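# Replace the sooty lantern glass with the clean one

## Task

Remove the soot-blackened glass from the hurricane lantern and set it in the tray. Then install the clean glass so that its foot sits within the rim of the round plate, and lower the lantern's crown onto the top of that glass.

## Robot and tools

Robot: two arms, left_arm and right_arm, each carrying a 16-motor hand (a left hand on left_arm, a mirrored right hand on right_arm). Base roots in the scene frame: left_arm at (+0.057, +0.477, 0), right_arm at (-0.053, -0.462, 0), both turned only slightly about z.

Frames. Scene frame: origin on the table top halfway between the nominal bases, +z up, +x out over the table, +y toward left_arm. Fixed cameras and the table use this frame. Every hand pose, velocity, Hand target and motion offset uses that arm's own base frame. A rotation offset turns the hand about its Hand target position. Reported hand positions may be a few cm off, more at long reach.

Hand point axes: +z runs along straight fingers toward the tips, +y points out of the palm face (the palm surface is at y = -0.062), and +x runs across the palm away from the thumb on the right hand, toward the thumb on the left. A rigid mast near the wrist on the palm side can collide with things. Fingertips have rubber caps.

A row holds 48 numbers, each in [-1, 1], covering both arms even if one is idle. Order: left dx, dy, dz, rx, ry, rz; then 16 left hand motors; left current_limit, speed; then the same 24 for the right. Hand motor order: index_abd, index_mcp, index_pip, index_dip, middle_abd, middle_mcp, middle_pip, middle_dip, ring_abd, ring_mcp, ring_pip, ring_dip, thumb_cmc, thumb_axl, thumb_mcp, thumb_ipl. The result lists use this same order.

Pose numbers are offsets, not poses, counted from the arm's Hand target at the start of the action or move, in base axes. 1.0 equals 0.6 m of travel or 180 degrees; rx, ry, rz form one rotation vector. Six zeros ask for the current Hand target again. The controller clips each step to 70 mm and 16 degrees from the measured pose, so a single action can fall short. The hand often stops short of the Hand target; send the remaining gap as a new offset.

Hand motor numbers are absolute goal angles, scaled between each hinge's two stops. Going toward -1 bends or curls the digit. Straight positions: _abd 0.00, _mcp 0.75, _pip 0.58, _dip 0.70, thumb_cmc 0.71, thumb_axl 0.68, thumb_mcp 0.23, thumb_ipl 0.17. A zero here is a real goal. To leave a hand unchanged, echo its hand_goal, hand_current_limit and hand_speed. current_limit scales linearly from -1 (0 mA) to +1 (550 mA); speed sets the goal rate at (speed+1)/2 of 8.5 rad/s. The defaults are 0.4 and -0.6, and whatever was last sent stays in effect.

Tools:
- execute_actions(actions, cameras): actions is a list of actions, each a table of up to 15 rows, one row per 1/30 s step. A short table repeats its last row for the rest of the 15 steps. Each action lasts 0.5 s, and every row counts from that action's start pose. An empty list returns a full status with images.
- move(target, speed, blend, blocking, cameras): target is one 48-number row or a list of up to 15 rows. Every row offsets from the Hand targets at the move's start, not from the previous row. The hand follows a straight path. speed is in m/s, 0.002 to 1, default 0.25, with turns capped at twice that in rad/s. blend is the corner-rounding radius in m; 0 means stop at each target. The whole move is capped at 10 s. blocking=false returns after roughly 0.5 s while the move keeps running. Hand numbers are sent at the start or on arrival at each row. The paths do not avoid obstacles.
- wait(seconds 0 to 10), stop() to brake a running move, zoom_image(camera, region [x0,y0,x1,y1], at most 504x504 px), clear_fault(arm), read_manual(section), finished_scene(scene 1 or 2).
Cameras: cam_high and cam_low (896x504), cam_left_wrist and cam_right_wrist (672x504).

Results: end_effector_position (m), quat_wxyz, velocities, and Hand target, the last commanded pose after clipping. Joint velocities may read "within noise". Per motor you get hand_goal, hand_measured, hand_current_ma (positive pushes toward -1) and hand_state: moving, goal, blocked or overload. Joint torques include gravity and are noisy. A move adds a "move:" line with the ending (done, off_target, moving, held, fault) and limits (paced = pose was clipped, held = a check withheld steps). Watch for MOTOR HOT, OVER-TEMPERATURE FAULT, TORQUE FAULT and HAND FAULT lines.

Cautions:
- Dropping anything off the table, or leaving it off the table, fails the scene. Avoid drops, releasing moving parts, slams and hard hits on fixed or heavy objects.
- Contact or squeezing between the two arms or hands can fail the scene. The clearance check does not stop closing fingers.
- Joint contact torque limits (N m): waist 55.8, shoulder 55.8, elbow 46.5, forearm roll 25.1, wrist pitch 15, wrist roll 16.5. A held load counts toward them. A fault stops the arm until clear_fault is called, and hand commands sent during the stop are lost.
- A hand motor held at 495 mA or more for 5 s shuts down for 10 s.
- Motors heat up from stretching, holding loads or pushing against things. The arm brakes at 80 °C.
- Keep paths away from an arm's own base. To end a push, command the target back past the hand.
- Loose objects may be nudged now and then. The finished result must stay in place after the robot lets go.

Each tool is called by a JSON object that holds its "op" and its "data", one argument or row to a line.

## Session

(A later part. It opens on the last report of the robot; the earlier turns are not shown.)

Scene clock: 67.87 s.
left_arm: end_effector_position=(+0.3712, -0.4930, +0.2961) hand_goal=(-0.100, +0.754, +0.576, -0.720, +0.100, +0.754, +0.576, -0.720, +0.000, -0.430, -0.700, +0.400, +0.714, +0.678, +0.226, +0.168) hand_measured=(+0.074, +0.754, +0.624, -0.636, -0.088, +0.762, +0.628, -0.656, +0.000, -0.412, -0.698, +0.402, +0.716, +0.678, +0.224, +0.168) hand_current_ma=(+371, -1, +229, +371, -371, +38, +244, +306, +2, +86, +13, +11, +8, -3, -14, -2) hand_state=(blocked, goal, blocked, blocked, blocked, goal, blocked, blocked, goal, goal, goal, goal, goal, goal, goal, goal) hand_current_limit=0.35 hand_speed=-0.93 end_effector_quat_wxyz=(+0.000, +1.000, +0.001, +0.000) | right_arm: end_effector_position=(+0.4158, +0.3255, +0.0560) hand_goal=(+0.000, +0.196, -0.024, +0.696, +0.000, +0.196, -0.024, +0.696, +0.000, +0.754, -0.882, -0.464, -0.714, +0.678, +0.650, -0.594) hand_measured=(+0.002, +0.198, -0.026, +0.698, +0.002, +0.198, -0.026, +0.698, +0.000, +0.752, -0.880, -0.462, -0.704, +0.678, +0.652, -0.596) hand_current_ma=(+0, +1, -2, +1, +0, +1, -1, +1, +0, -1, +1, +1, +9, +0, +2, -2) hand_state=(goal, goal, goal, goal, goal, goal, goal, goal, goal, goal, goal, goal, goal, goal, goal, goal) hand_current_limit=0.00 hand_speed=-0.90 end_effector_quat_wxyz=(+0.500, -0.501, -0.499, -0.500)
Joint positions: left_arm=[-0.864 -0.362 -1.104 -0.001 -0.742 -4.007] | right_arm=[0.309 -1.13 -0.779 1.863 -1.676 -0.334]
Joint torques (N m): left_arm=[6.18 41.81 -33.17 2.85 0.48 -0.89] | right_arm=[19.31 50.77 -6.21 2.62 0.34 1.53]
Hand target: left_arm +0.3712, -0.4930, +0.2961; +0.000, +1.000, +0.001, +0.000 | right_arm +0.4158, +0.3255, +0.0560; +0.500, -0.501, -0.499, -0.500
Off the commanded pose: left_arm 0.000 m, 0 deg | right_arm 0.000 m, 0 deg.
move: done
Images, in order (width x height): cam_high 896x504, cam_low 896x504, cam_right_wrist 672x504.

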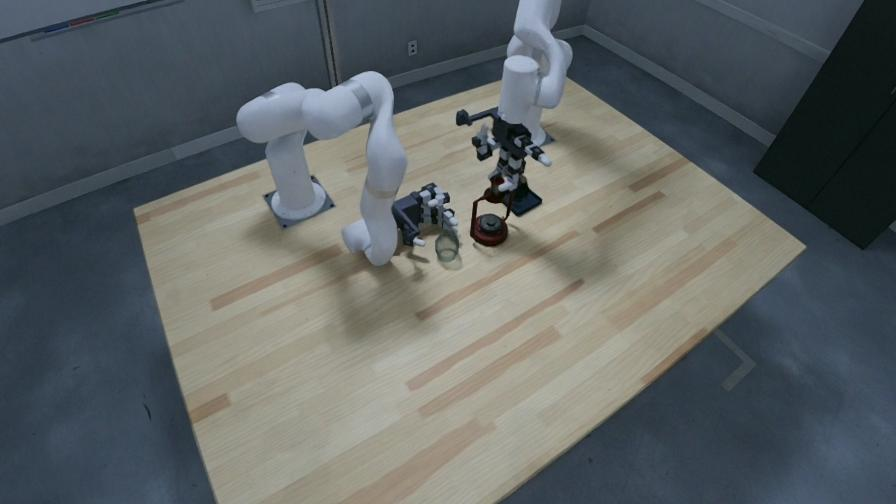

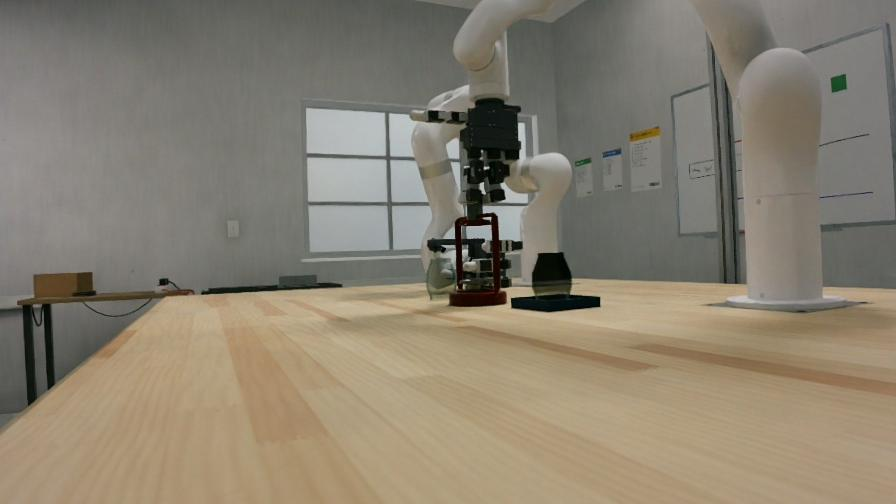

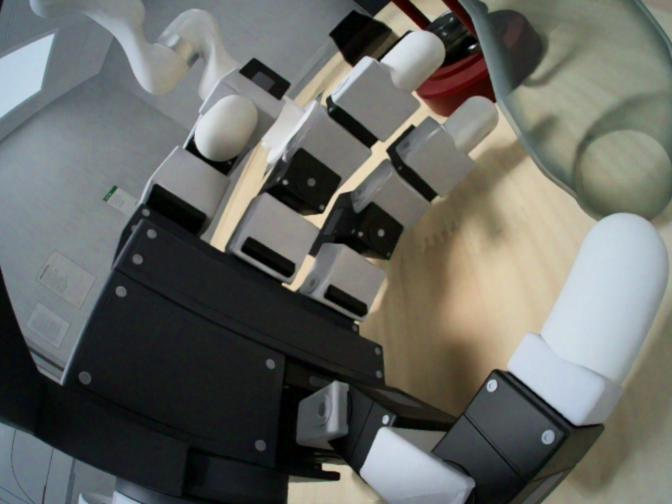

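{"op": "move", "data": {
  "target": [0,0,0,0,0,0,-0.1,0.754,0.576,-0.72,0.1,0.754,0.576,-0.72,0,-0.43,-0.7,0.4,0.714,0.678,0.226,0.168,0.35,-0.93,0.035,-0.003,0,0,0,0,0,0.196,-0.025,0.696,0,0.196,-0.025,0.696,0,0.754,-0.883,-0.464,-0.714,0.678,0.65,-0.594,0,-0.9],
  "speed": 0.03,
  "cameras": ["cam_low","cam_right_wrist","cam_high"]
}}

{"op": "zoom_image", "data": {
  "camera": "cam_high",
  "region": [390, 180, 490, 280]
}}

{"op": "zoom_image", "data": {
  "camera": "cam_right_wrist",
  "region": [372, 0, 672, 300]
}}

Scene clock: 69.53 s.
left_arm: end_effector_position=(+0.3712, -0.4930, +0.2961) hand_goal=(-0.100, +0.754, +0.576, -0.720, +0.100, +0.754, +0.576, -0.720, +0.000, -0.430, -0.700, +0.400, +0.714, +0.678, +0.226, +0.168) hand_measured=(+0.074, +0.754, +0.624, -0.636, -0.088, +0.762, +0.628, -0.656, +0.000, -0.412, -0.698, +0.402, +0.716, +0.678, +0.224, +0.168) hand_current_ma=(+371, -1, +229, +371, -371, +38, +244, +306, +2, +86, +13, +11, +8, -3, -14, -2) hand_state=(blocked, goal, blocked, blocked, blocked, goal, blocked, blocked, goal, goal, goal, goal, goal, goal, goal, goal) hand_current_limit=0.35 hand_speed=-0.93 end_effector_quat_wxyz=(+0.000, +1.000, +0.001, +0.000) | right_arm: end_effector_position=(+0.4368, +0.3237, +0.0560) hand_goal=(+0.000, +0.196, -0.024, +0.696, +0.000, +0.196, -0.024, +0.696, +0.000, +0.754, -0.882, -0.464, -0.714, +0.678, +0.650, -0.594) hand_measured=(+0.002, +0.198, -0.026, +0.698, +0.002, +0.198, -0.026, +0.698, +0.000, +0.752, -0.880, -0.462, -0.704, +0.678, +0.652, -0.596) hand_current_ma=(+0, +1, -1, +1, +0, +1, -1, +1, +0, -1, +1, +1, +9, +0, +2, -2) hand_state=(goal, goal, goal, goal, goal, goal, goal, goal, goal, goal, goal, goal, goal, goal, goal, goal) hand_current_limit=0.00 hand_speed=-0.90 end_effector_quat_wxyz=(+0.500, -0.501, -0.499, -0.500)
Joint positions: left_arm=[-0.864 -0.362 -1.104 -0.001 -0.742 -4.007] | right_arm=[0.287 -1.131 -0.823 1.846 -1.657 -0.295]
Joint torques (N m): left_arm=[6.18 41.28 -33.31 2.8 0.43 -0.87] | right_arm=[-16.54 22.76 -6.84 -3.2 0.42 1.57]
Hand target: left_arm +0.3712, -0.4930, +0.2961; +0.000, +1.000, +0.001, +0.000 | right_arm +0.4368, +0.3237, +0.0560; +0.500, -0.501, -0.499, -0.500
Off the commanded pose: left_arm 0.000 m, 0 deg | right_arm 0.000 m, 0 deg.
move: done
Images, in order (width x height): cam_high 896x504, cam_low 896x504, cam_right_wrist 672x504.

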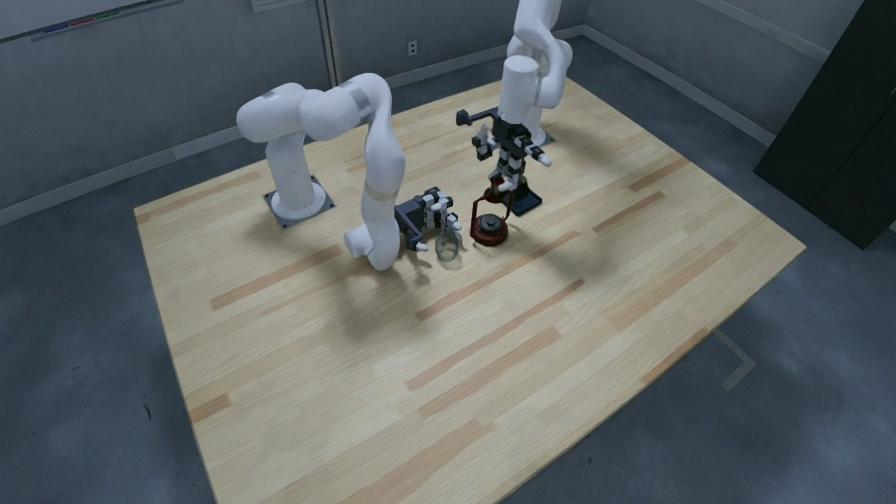

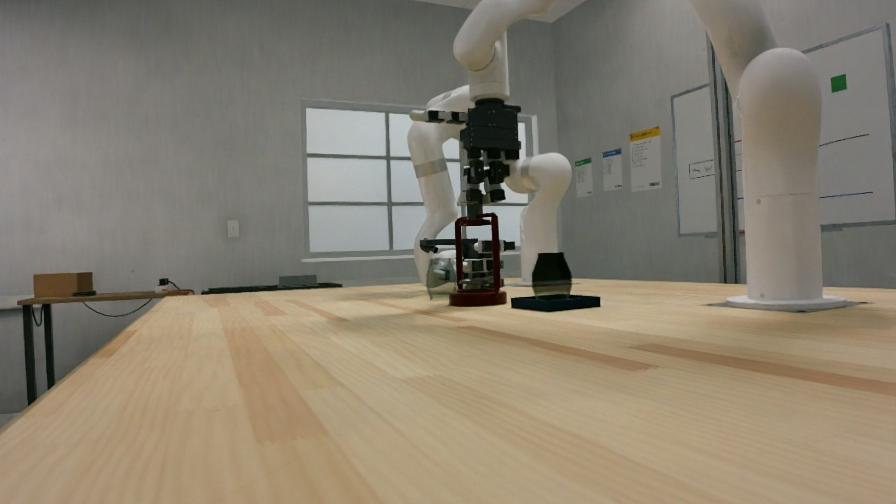

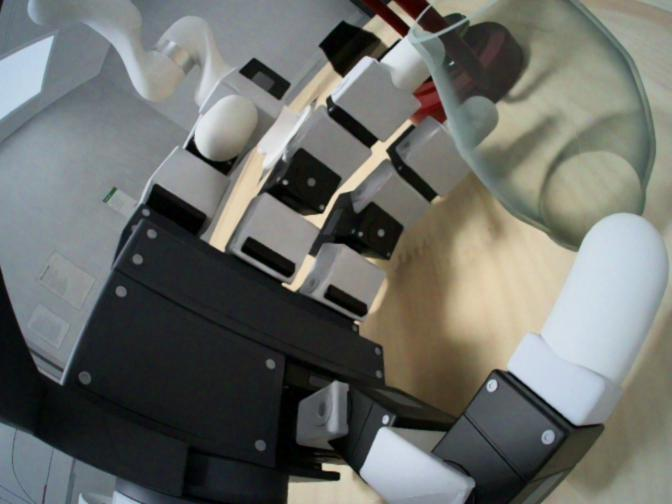

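Scaled by 5.040 from the camera's 896x504 image, which has a finer 1280x720 frame.

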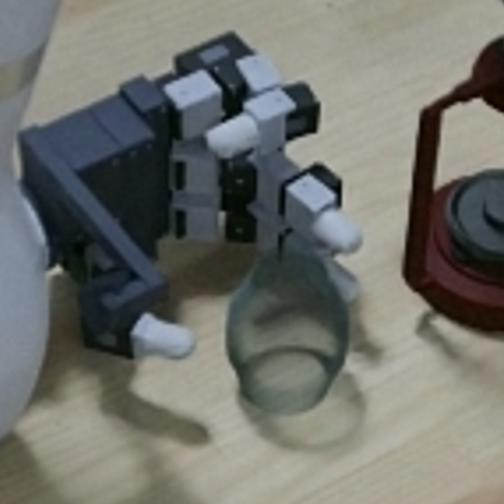

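Scaled by 1.680 from the camera's 672x504 image, which has a finer 960x720 frame.

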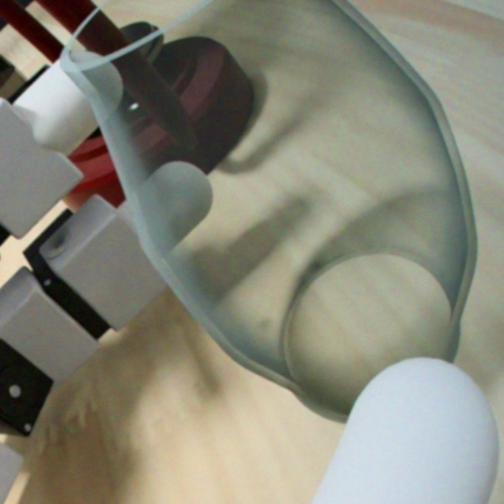

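{"op": "move", "data": {
  "target": [0,0,0,0,0,0,-0.1,0.754,0.576,-0.72,0.1,0.754,0.576,-0.72,0,-0.43,-0.7,0.4,0.714,0.678,0.226,0.168,0.35,-0.93,0.0208,-0.001,0,0,0,0,0,0.196,-0.025,0.696,0,0.196,-0.025,0.696,0,0.754,-0.883,-0.464,-0.714,0.678,0.65,-0.594,0,-0.9],
  "speed": 0.03,
  "cameras": ["cam_low","cam_right_wrist","cam_high"]
}}

{"op": "zoom_image", "data": {
  "camera": "cam_high",
  "region": [390, 180, 490, 280]
}}

{"op": "zoom_image", "data": {
  "camera": "cam_right_wrist",
  "region": [372, 0, 672, 300]
}}

Scene clock: 70.53 s.
left_arm: end_effector_position=(+0.3712, -0.4930, +0.2961) hand_goal=(-0.100, +0.754, +0.576, -0.720, +0.100, +0.754, +0.576, -0.720, +0.000, -0.430, -0.700, +0.400, +0.714, +0.678, +0.226, +0.168) hand_measured=(+0.074, +0.754, +0.624, -0.636, -0.088, +0.762, +0.628, -0.656, +0.000, -0.412, -0.698, +0.402, +0.716, +0.678, +0.224, +0.168) hand_current_ma=(+371, -1, +229, +371, -371, +38, +244, +306, +2, +86, +13, +11, +8, -3, -14, -2) hand_state=(blocked, goal, blocked, blocked, blocked, goal, blocked, blocked, goal, goal, goal, goal, goal, goal, goal, goal) hand_current_limit=0.35 hand_speed=-0.93 end_effector_quat_wxyz=(+0.000, +1.000, +0.001, +0.000) | right_arm: end_effector_position=(+0.4493, +0.3231, +0.0560) hand_goal=(+0.000, +0.196, -0.024, +0.696, +0.000, +0.196, -0.024, +0.696, +0.000, +0.754, -0.882, -0.464, -0.714, +0.678, +0.650, -0.594) hand_measured=(+0.002, +0.198, -0.026, +0.698, +0.002, +0.198, -0.026, +0.698, +0.000, +0.752, -0.880, -0.462, -0.704, +0.678, +0.652, -0.596) hand_current_ma=(+0, +1, -1, +1, +0, +1, -1, +1, +0, -1, +1, +1, +9, +0, +2, -2) hand_state=(goal, goal, goal, goal, goal, goal, goal, goal, goal, goal, goal, goal, goal, goal, goal, goal) hand_current_limit=0.00 hand_speed=-0.90 end_effector_quat_wxyz=(+0.500, -0.501, -0.499, -0.500)
Joint positions: left_arm=[-0.864 -0.362 -1.104 -0.001 -0.742 -4.007] | right_arm=[0.276 -1.132 -0.85 1.838 -1.647 -0.271]
Joint torques (N m): left_arm=[6.75 41.59 -33.26 2.91 0.49 -0.86] | right_arm=[-17.11 20.03 -8.12 -3.14 0.51 1.45]
Hand target: left_arm +0.3712, -0.4930, +0.2961; +0.000, +1.000, +0.001, +0.000 | right_arm +0.4493, +0.3231, +0.0560; +0.500, -0.501, -0.499, -0.500
Off the commanded pose: left_arm 0.000 m, 0 deg | right_arm 0.000 m, 0 deg.
move: done
Images, in order (width x height): cam_high 896x504, cam_low 896x504, cam_right_wrist 672x504.

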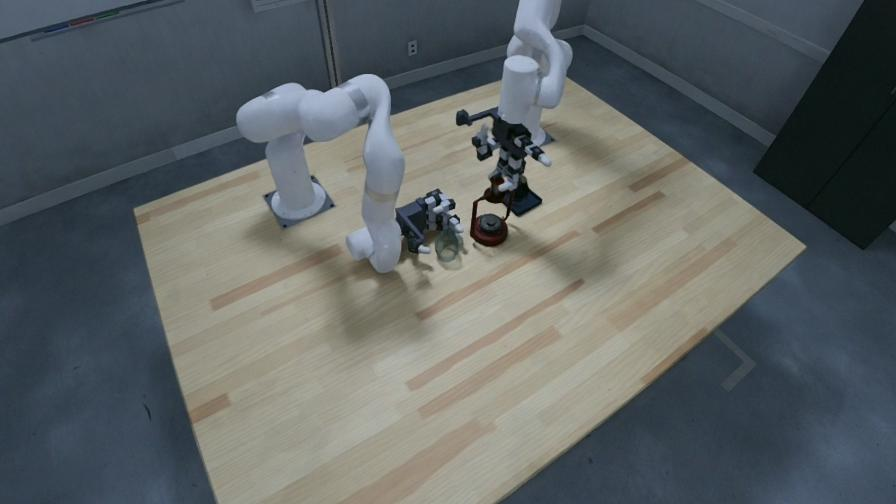

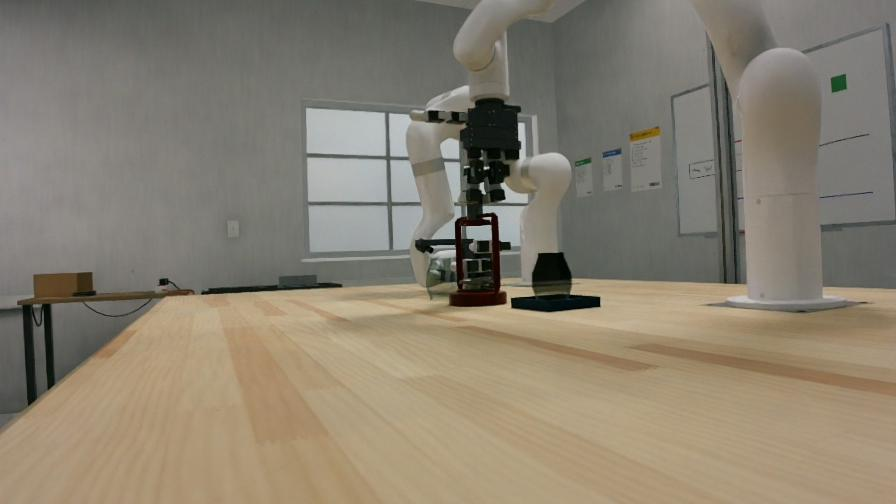

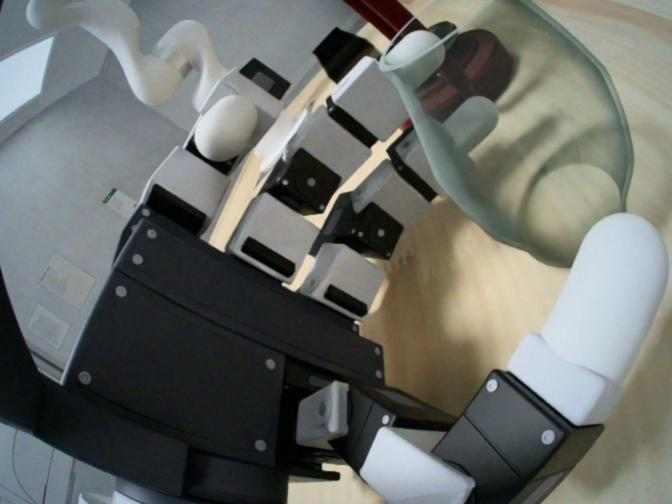

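Scaled by 5.040 from the camera's 896x504 image, which has a finer 1280x720 frame.

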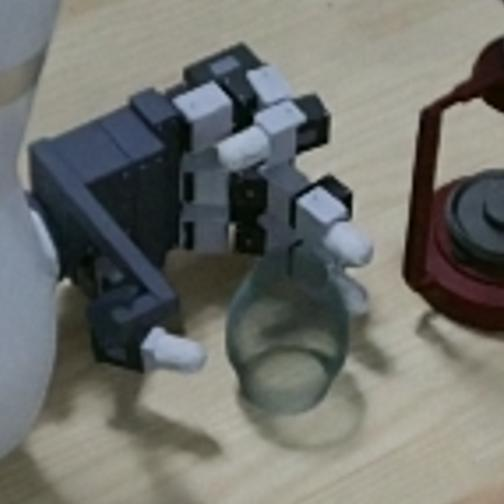

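Scaled by 1.680 from the camera's 672x504 image, which has a finer 960x720 frame.

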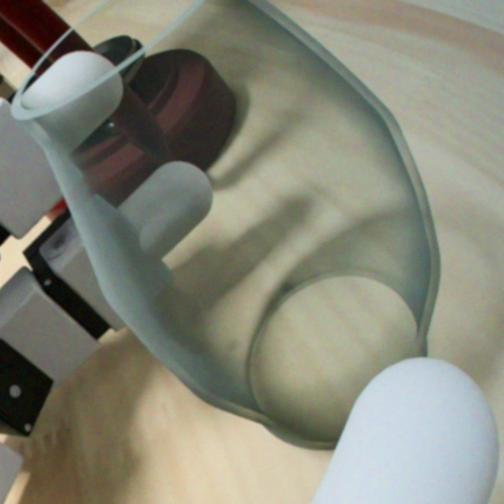

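{"op": "move", "data": {
  "target": [
    [0,0,0,0,0,0,-0.1,0.754,0.576,-0.72,0.1,0.754,0.576,-0.72,0,-0.43,-0.7,0.4,0.714,0.678,0.226,0.168,0.35,-0.93,-0.0033,0,-0.0025,0,0,0,0,0.315,-0.226,0.696,0,0.315,-0.226,0.696,0,0.754,-0.883,-0.464,-0.714,0.678,0.6,-0.66,0,-0.92],
    [0,0,0,0,0,0,-0.1,0.754,0.576,-0.72,0.1,0.754,0.576,-0.72,0,-0.43,-0.7,0.4,0.714,0.678,0.226,0.168,0.35,-0.93,-0.0033,0,-0.0025,0,0,0,0,0.29,-0.28,0.696,0,0.285,-0.29,0.696,0,0.754,-0.883,-0.464,-0.714,0.678,0.52,-0.64,-0.2,-0.94]
  ],
  "speed": 0.03,
  "cameras": ["cam_low","cam_right_wrist","cam_high"]
}}

{"op": "zoom_image", "data": {
  "camera": "cam_high",
  "region": [390, 180, 490, 280]
}}

{"op": "zoom_image", "data": {
  "camera": "cam_right_wrist",
  "region": [372, 0, 672, 300]
}}

Scene clock: 72.93 s.
left_arm: end_effector_position=(+0.3712, -0.4930, +0.2961) hand_goal=(-0.100, +0.754, +0.576, -0.720, +0.100, +0.754, +0.576, -0.720, +0.000, -0.430, -0.700, +0.400, +0.714, +0.678, +0.226, +0.168) hand_measured=(+0.074, +0.754, +0.624, -0.636, -0.088, +0.762, +0.628, -0.656, +0.000, -0.412, -0.698, +0.402, +0.716, +0.678, +0.224, +0.168) hand_current_ma=(+371, -1, +229, +371, -371, +38, +244, +306, +2, +86, +13, +11, +8, -3, -14, -2) hand_state=(blocked, goal, blocked, blocked, blocked, goal, blocked, blocked, goal, goal, goal, goal, goal, goal, goal, goal) hand_current_limit=0.35 hand_speed=-0.93 end_effector_quat_wxyz=(+0.000, +1.000, +0.001, +0.000) | right_arm: end_effector_position=(+0.4473, +0.3231, +0.0545) hand_goal=(+0.000, +0.290, -0.280, +0.696, +0.000, +0.286, -0.290, +0.696, +0.000, +0.754, -0.882, -0.464, -0.714, +0.678, +0.520, -0.640) hand_measured=(+0.002, +0.292, -0.276, +0.698, +0.002, +0.288, -0.288, +0.698, +0.000, +0.752, -0.880, -0.462, -0.704, +0.678, +0.522, -0.642) hand_current_ma=(+0, +1, +2, +1, +0, +1, +2, +1, +0, -1, +1, +1, +9, +0, +2, -2) hand_state=(goal, goal, goal, goal, goal, goal, goal, goal, goal, goal, goal, goal, goal, goal, goal, goal) hand_current_limit=-0.20 hand_speed=-0.94 end_effector_quat_wxyz=(+0.500, -0.501, -0.499, -0.500)
Joint positions: left_arm=[-0.864 -0.362 -1.104 -0.001 -0.742 -4.007] | right_arm=[0.278 -1.136 -0.848 1.839 -1.649 -0.276]
Joint torques (N m): left_arm=[5.73 41.51 -33.13 2.74 0.44 -0.95] | right_arm=[16.02 21.71 -0.73 2.64 -4.48 -1.69]
Hand target: left_arm +0.3712, -0.4930, +0.2961; +0.000, +1.000, +0.001, +0.000 | right_arm +0.4473, +0.3231, +0.0545; +0.500, -0.501, -0.499, -0.500
Off the commanded pose: left_arm 0.000 m, 0 deg | right_arm 0.000 m, 0 deg.
move: done
Images, in order (width x height): cam_high 896x504, cam_low 896x504, cam_right_wrist 672x504.

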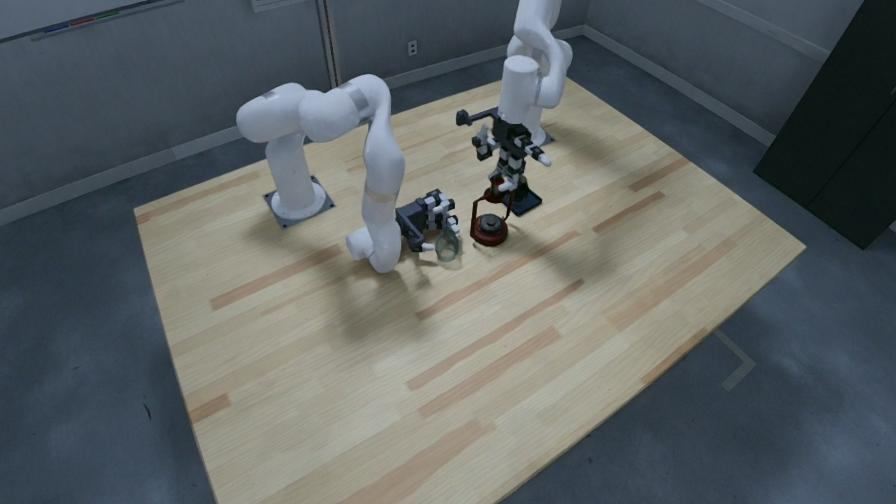

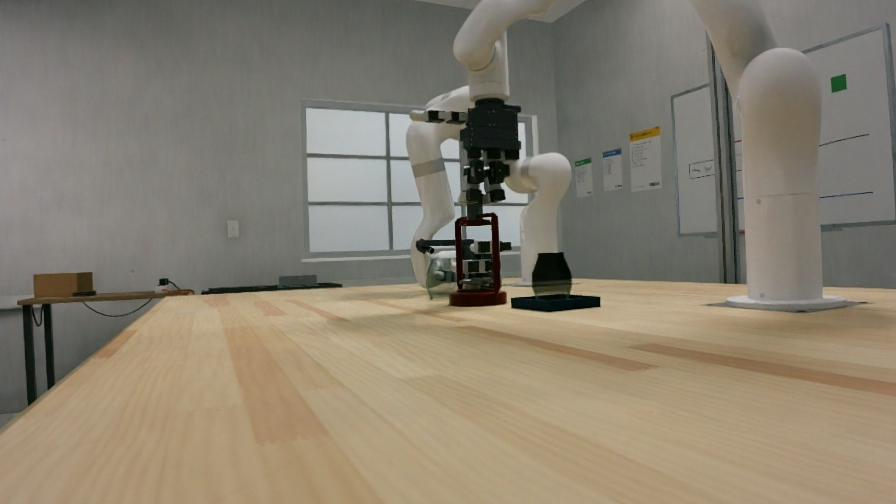

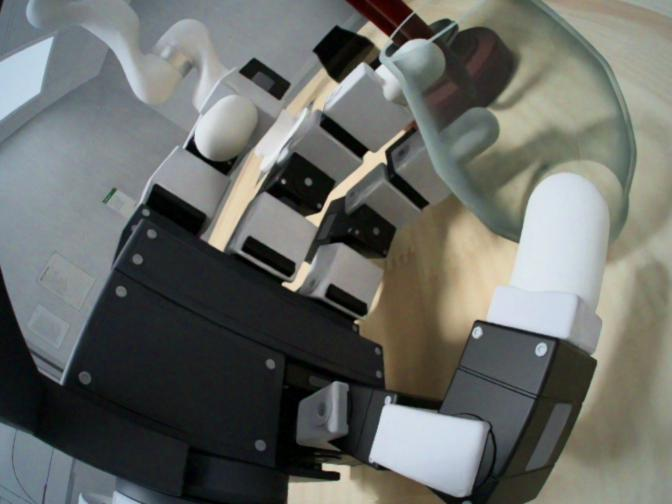

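Scaled by 5.040 from the camera's 896x504 image, which has a finer 1280x720 frame.

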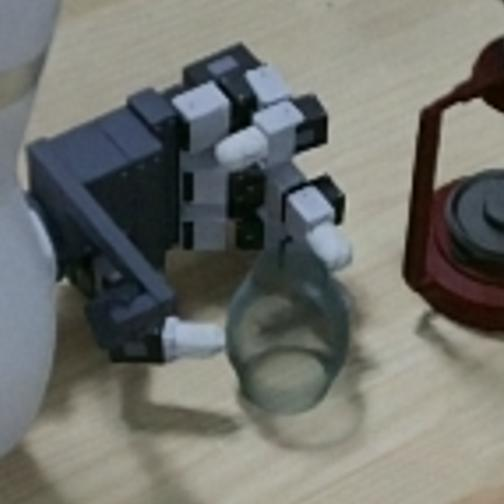

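Scaled by 1.680 from the camera's 672x504 image, which has a finer 960x720 frame.

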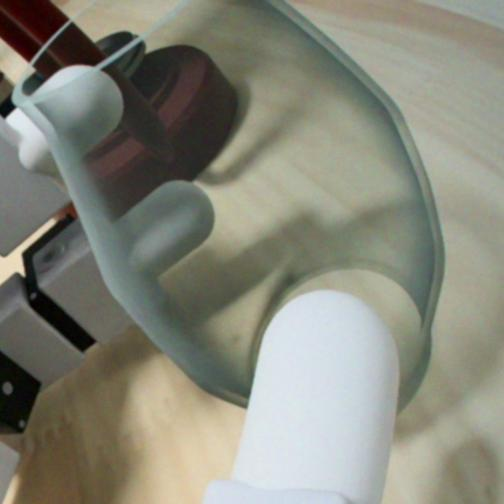

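{"op": "move", "data": {
  "target": [
    [0,0,0,0,0,0,-0.1,0.754,0.576,-0.72,0.1,0.754,0.576,-0.72,0,-0.43,-0.7,0.4,0.714,0.678,0.226,0.168,0.35,-0.93,0,0,0,0,0,0,0,0.27,-0.34,0.69,0,0.26,-0.39,0.69,0,0.754,-0.883,-0.464,-0.714,0.678,0.42,-0.60,-0.2,-0.95]
  ],
  "speed": 0.03,
  "cameras": ["cam_low","cam_right_wrist","cam_high"]
}}

{"op": "zoom_image", "data": {
  "camera": "cam_high",
  "region": [390, 180, 490, 280]
}}

{"op": "zoom_image", "data": {
  "camera": "cam_low",
  "region": [400, 215, 500, 315]
}}

Scene clock: 74.00 s.
left_arm: end_effector_position=(+0.3712, -0.4930, +0.2961) hand_goal=(-0.100, +0.754, +0.576, -0.720, +0.100, +0.754, +0.576, -0.720, +0.000, -0.430, -0.700, +0.400, +0.714, +0.678, +0.226, +0.168) hand_measured=(+0.074, +0.754, +0.624, -0.636, -0.088, +0.762, +0.628, -0.656, +0.000, -0.412, -0.698, +0.402, +0.716, +0.678, +0.224, +0.168) hand_current_ma=(+371, -1, +229, +371, -371, +38, +244, +306, +2, +86, +13, +11, +8, -3, -14, -2) hand_state=(blocked, goal, blocked, blocked, blocked, goal, blocked, blocked, goal, goal, goal, goal, goal, goal, goal, goal) hand_current_limit=0.35 hand_speed=-0.93 end_effector_quat_wxyz=(+0.000, +1.000, +0.001, +0.000) | right_arm: end_effector_position=(+0.4473, +0.3231, +0.0545) hand_goal=(+0.000, +0.270, -0.340, +0.690, +0.000, +0.260, -0.390, +0.690, +0.000, +0.754, -0.882, -0.464, -0.714, +0.678, +0.420, -0.600) hand_measured=(+0.002, +0.290, -0.312, +0.696, +0.002, +0.274, -0.358, +0.696, +0.000, +0.752, -0.880, -0.462, -0.704, +0.678, +0.482, -0.590) hand_current_ma=(+0, +26, +42, +3, +0, +16, +53, +4, +0, -1, +1, +1, +10, +0, +203, +16) hand_state=(goal, goal, blocked, goal, goal, goal, blocked, goal, goal, goal, goal, goal, goal, goal, blocked, goal) hand_current_limit=-0.20 hand_speed=-0.95 end_effector_quat_wxyz=(+0.500, -0.501, -0.499, -0.500)
Joint positions: left_arm=[-0.864 -0.362 -1.104 -0.001 -0.742 -4.007] | right_arm=[0.278 -1.136 -0.848 1.839 -1.649 -0.276]
Joint torques (N m): left_arm=[6.42 41.06 -33.21 2.82 0.45 -0.9] | right_arm=[17.09 20.92 -0.95 2.24 -4.67 -1.59]
Hand target: left_arm +0.3712, -0.4930, +0.2961; +0.000, +1.000, +0.001, +0.000 | right_arm +0.4473, +0.3231, +0.0545; +0.500, -0.501, -0.499, -0.500
Off the commanded pose: left_arm 0.000 m, 0 deg | right_arm 0.000 m, 0 deg.
move: done
Images, in order (width x height): cam_high 896x504, cam_low 896x504, cam_right_wrist 672x504.

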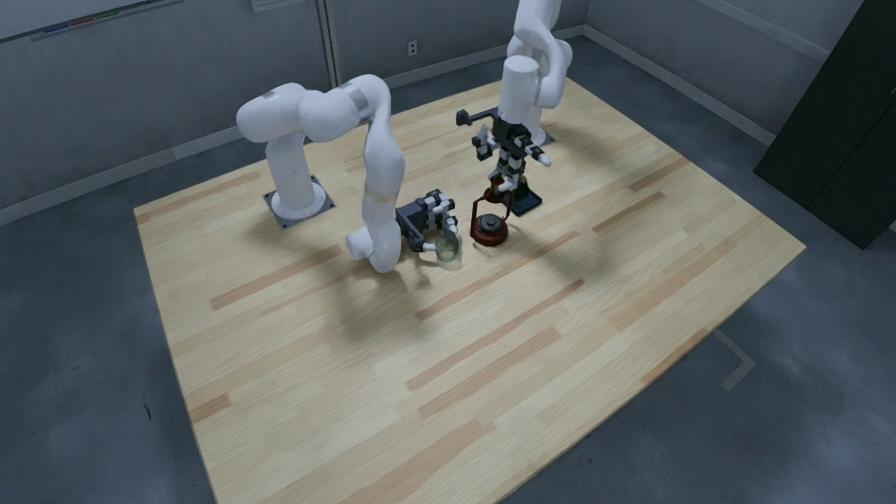

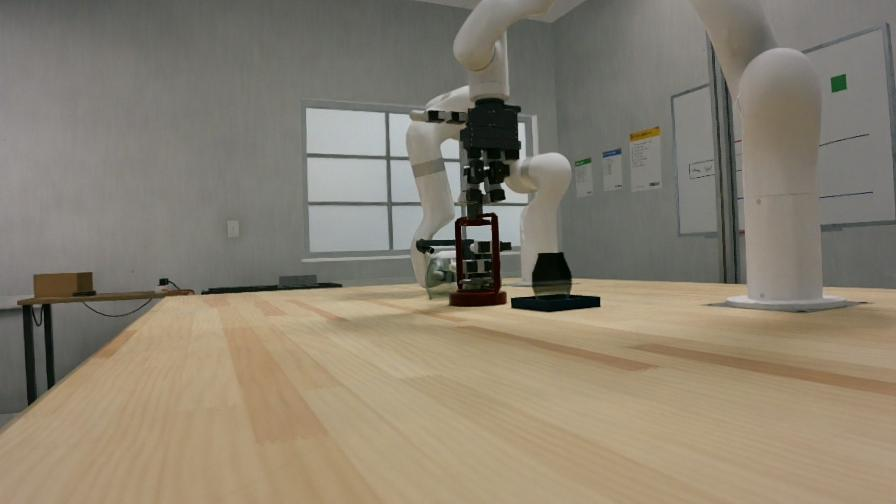

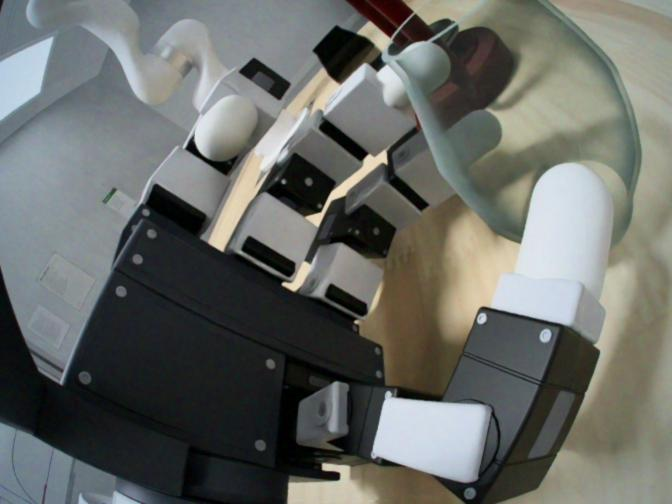

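Scaled by 5.040 from the camera's 896x504 image, which has a finer 1280x720 frame.

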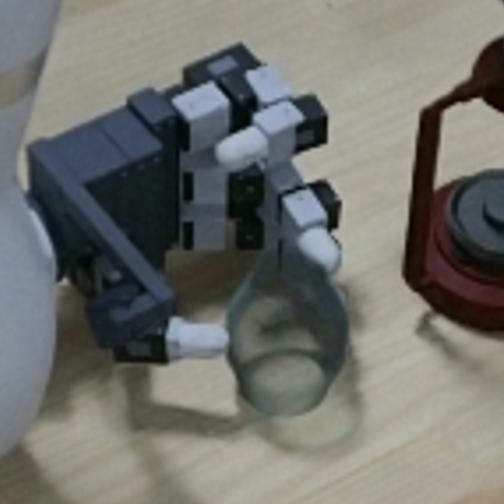

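Scaled by 5.040 from the camera's 896x504 image, which has a finer 1280x720 frame.

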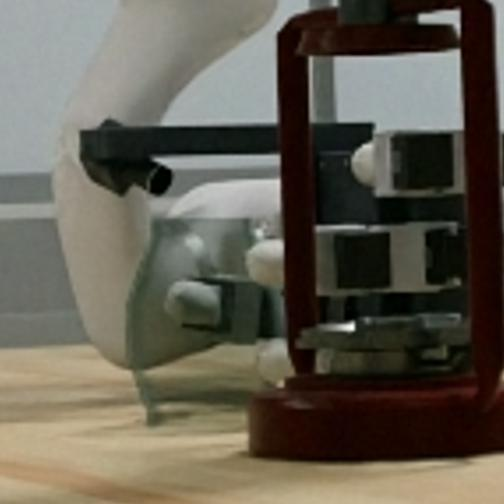

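{"op": "move", "data": {
  "target": [
    [0,0,0,0,0,0,-0.1,0.754,0.576,-0.72,0.1,0.754,0.576,-0.72,0,-0.43,-0.7,0.4,0.714,0.678,0.226,0.168,0.35,-0.93,0,0,0,0,0,0,0,0.24,-0.40,0.68,0,0.23,-0.46,0.66,0,0.754,-0.883,-0.464,-0.714,0.678,0.33,-0.58,0.15,-0.93]
  ],
  "speed": 0.03,
  "cameras": ["cam_low","cam_right_wrist","cam_high"]
}}

{"op": "zoom_image", "data": {
  "camera": "cam_high",
  "region": [390, 180, 490, 280]
}}

{"op": "zoom_image", "data": {
  "camera": "cam_low",
  "region": [400, 215, 500, 315]
}}

Scene clock: 74.77 s.
left_arm: end_effector_position=(+0.3712, -0.4930, +0.2961) hand_goal=(-0.100, +0.754, +0.576, -0.720, +0.100, +0.754, +0.576, -0.720, +0.000, -0.430, -0.700, +0.400, +0.714, +0.678, +0.226, +0.168) hand_measured=(+0.074, +0.754, +0.624, -0.636, -0.088, +0.762, +0.628, -0.656, +0.000, -0.412, -0.698, +0.402, +0.716, +0.678, +0.224, +0.168) hand_current_ma=(+371, -1, +229, +371, -371, +38, +244, +306, +2, +86, +13, +11, +8, -3, -14, -2) hand_state=(blocked, goal, blocked, blocked, blocked, goal, blocked, blocked, goal, goal, goal, goal, goal, goal, goal, goal) hand_current_limit=0.35 hand_speed=-0.93 end_effector_quat_wxyz=(+0.000, +1.000, +0.001, +0.000) | right_arm: end_effector_position=(+0.4473, +0.3231, +0.0545) hand_goal=(+0.000, +0.240, -0.400, +0.680, +0.000, +0.230, -0.460, +0.660, +0.000, +0.754, -0.882, -0.464, -0.714, +0.678, +0.330, -0.580) hand_measured=(+0.002, +0.290, -0.336, +0.696, +0.002, +0.274, -0.378, +0.690, +0.000, +0.752, -0.880, -0.462, -0.704, +0.678, +0.476, -0.558) hand_current_ma=(+0, +105, +144, +17, +0, +88, +204, +46, +0, -1, +1, +1, +10, +0, +316, +48) hand_state=(goal, blocked, blocked, goal, goal, blocked, blocked, blocked, goal, goal, goal, goal, goal, goal, blocked, blocked) hand_current_limit=0.15 hand_speed=-0.93 end_effector_quat_wxyz=(+0.500, -0.501, -0.499, -0.500)
Joint positions: left_arm=[-0.864 -0.362 -1.104 -0.001 -0.742 -4.007] | right_arm=[0.278 -1.136 -0.848 1.839 -1.649 -0.276]
Joint torques (N m): left_arm=[6.08 41.11 -33.22 2.67 0.39 -0.86] | right_arm=[15.95 23.76 -0.78 2.4 -4.59 -1.67]
Hand target: left_arm +0.3712, -0.4930, +0.2961; +0.000, +1.000, +0.001, +0.000 | right_arm +0.4473, +0.3231, +0.0545; +0.500, -0.501, -0.499, -0.500
Off the commanded pose: left_arm 0.000 m, 0 deg | right_arm 0.000 m, 0 deg.
move: done
Images, in order (width x height): cam_high 896x504, cam_low 896x504, cam_right_wrist 672x504.

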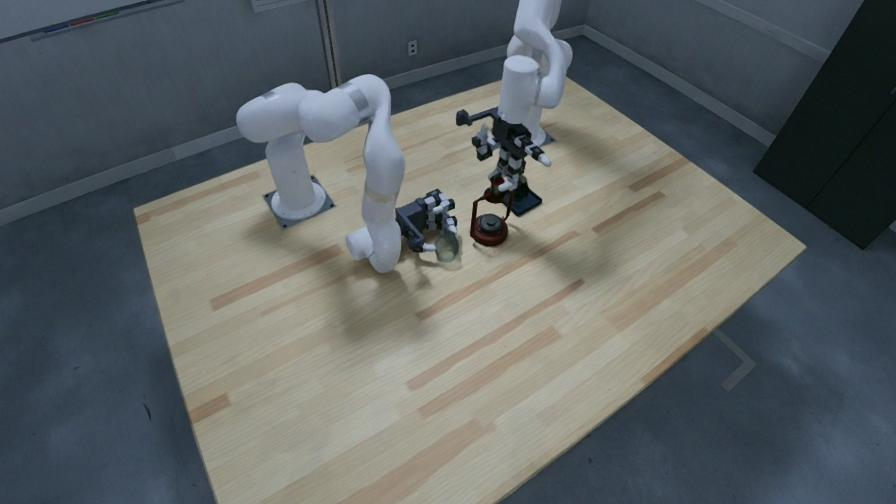

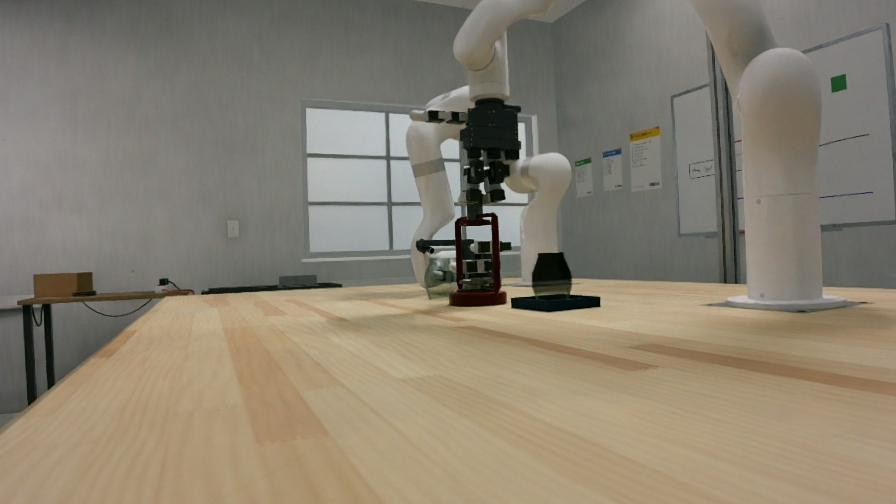

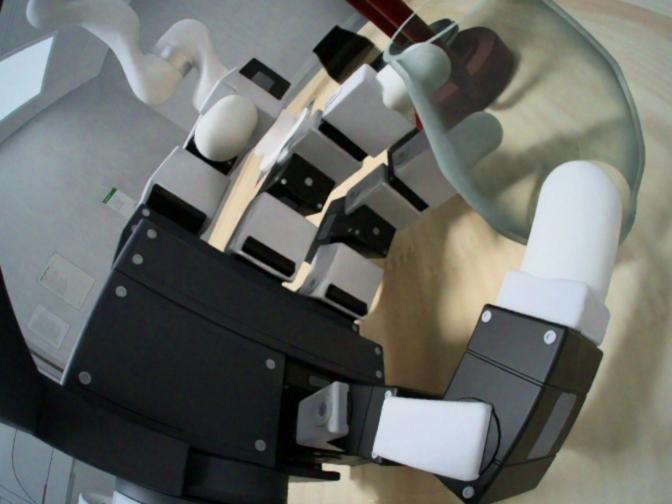

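Scaled by 5.040 from the camera's 896x504 image, which has a finer 1280x720 frame.

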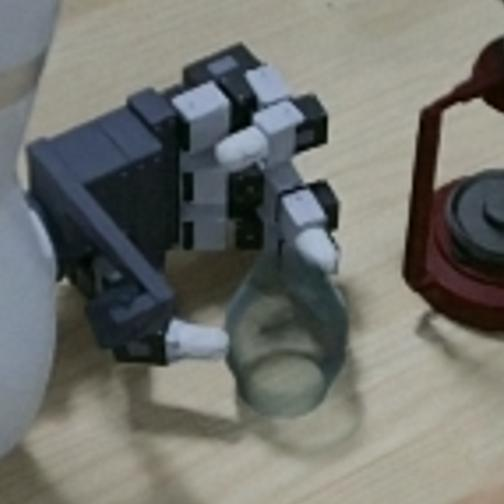

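Scaled by 5.040 from the camera's 896x504 image, which has a finer 1280x720 frame.

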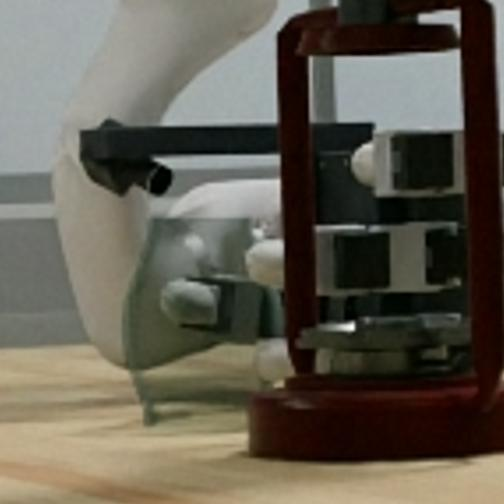

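{"op": "move", "data": {
  "target": [
    [0,0,0,0,0,0,-0.1,0.754,0.576,-0.72,0.1,0.754,0.576,-0.72,0,-0.43,-0.7,0.4,0.714,0.678,0.226,0.168,0.35,-0.93,0,0,0.013,0,0,0,0,0.24,-0.40,0.68,0,0.23,-0.46,0.66,0,0.754,-0.883,-0.464,-0.714,0.678,0.33,-0.58,0.15,-0.93]
  ],
  "speed": 0.015,
  "cameras": ["cam_low","cam_right_wrist","cam_high"]
}}

{"op": "zoom_image", "data": {
  "camera": "cam_high",
  "region": [390, 180, 490, 280]
}}

{"op": "zoom_image", "data": {
  "camera": "cam_low",
  "region": [400, 215, 500, 315]
}}

Scene clock: 76.77 s.
left_arm: end_effector_position=(+0.3712, -0.4930, +0.2961) hand_goal=(-0.100, +0.754, +0.576, -0.720, +0.100, +0.754, +0.576, -0.720, +0.000, -0.430, -0.700, +0.400, +0.714, +0.678, +0.226, +0.168) hand_measured=(+0.074, +0.754, +0.624, -0.636, -0.088, +0.762, +0.628, -0.656, +0.000, -0.412, -0.698, +0.402, +0.716, +0.678, +0.224, +0.168) hand_current_ma=(+371, -1, +229, +371, -371, +38, +244, +306, +2, +86, +13, +11, +8, -3, -14, -2) hand_state=(blocked, goal, blocked, blocked, blocked, goal, blocked, blocked, goal, goal, goal, goal, goal, goal, goal, goal) hand_current_limit=0.35 hand_speed=-0.93 end_effector_quat_wxyz=(+0.000, +1.000, +0.001, +0.000) | right_arm: end_effector_position=(+0.4473, +0.3231, +0.0623) hand_goal=(+0.000, +0.240, -0.400, +0.680, +0.000, +0.230, -0.460, +0.660, +0.000, +0.754, -0.882, -0.464, -0.714, +0.678, +0.330, -0.580) hand_measured=(+0.004, +0.290, -0.336, +0.696, +0.002, +0.274, -0.380, +0.690, +0.000, +0.752, -0.880, -0.462, -0.702, +0.678, +0.476, -0.556) hand_current_ma=(+2, +105, +142, +17, +1, +88, +198, +46, +0, -1, +1, +1, +11, +0, +316, +51) hand_state=(goal, blocked, blocked, goal, goal, blocked, blocked, blocked, goal, goal, goal, goal, goal, goal, blocked, blocked) hand_current_limit=0.15 hand_speed=-0.93 end_effector_quat_wxyz=(+0.500, -0.501, -0.499, -0.500)
Joint positions: left_arm=[-0.864 -0.362 -1.104 -0.001 -0.742 -4.007] | right_arm=[0.278 -1.114 -0.834 1.839 -1.647 -0.268]
Joint torques (N m): left_arm=[6.06 40.84 -33.31 2.69 0.49 -0.89] | right_arm=[14.98 55.1 -0.57 3.01 0.07 1.21]
Hand target: left_arm +0.3712, -0.4930, +0.2961; +0.000, +1.000, +0.001, +0.000 | right_arm +0.4473, +0.3231, +0.0623; +0.500, -0.501, -0.499, -0.500
Off the commanded pose: left_arm 0.000 m, 0 deg | right_arm 0.000 m, 0 deg.
move: done
Images, in order (width x height): cam_high 896x504, cam_low 896x504, cam_right_wrist 672x504.

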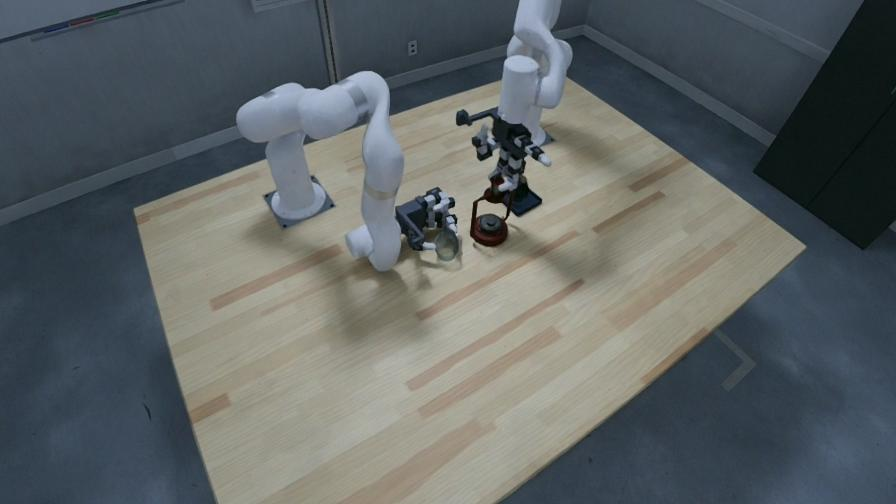

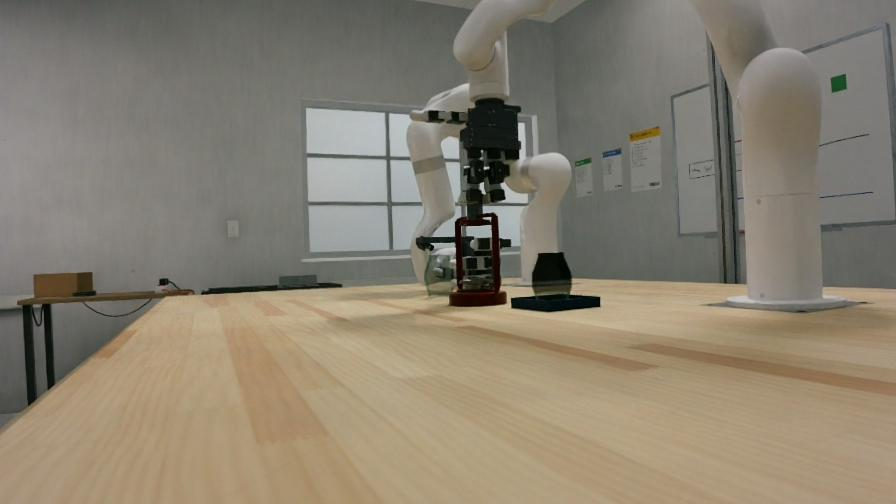

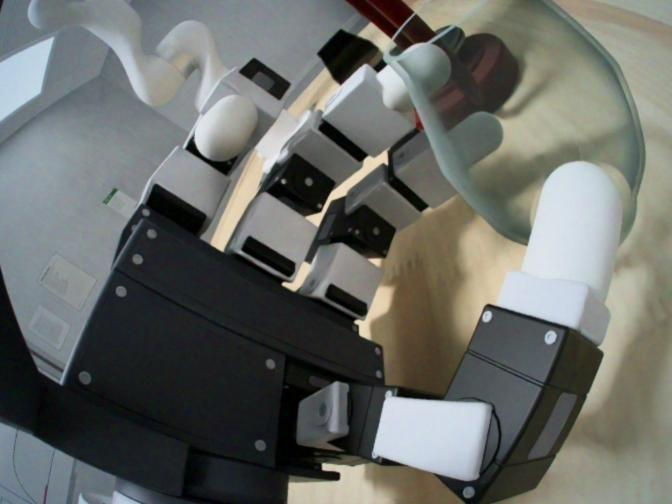

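Scaled by 5.040 from the camera's 896x504 image, which has a finer 1280x720 frame.

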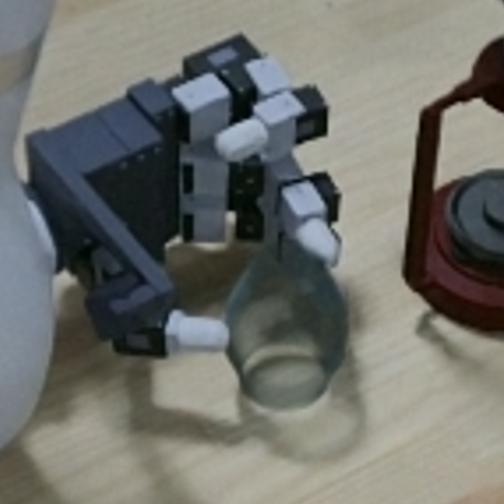

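Scaled by 5.040 from the camera's 896x504 image, which has a finer 1280x720 frame.

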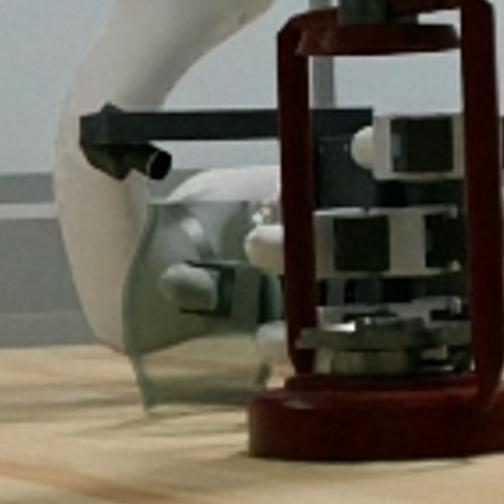

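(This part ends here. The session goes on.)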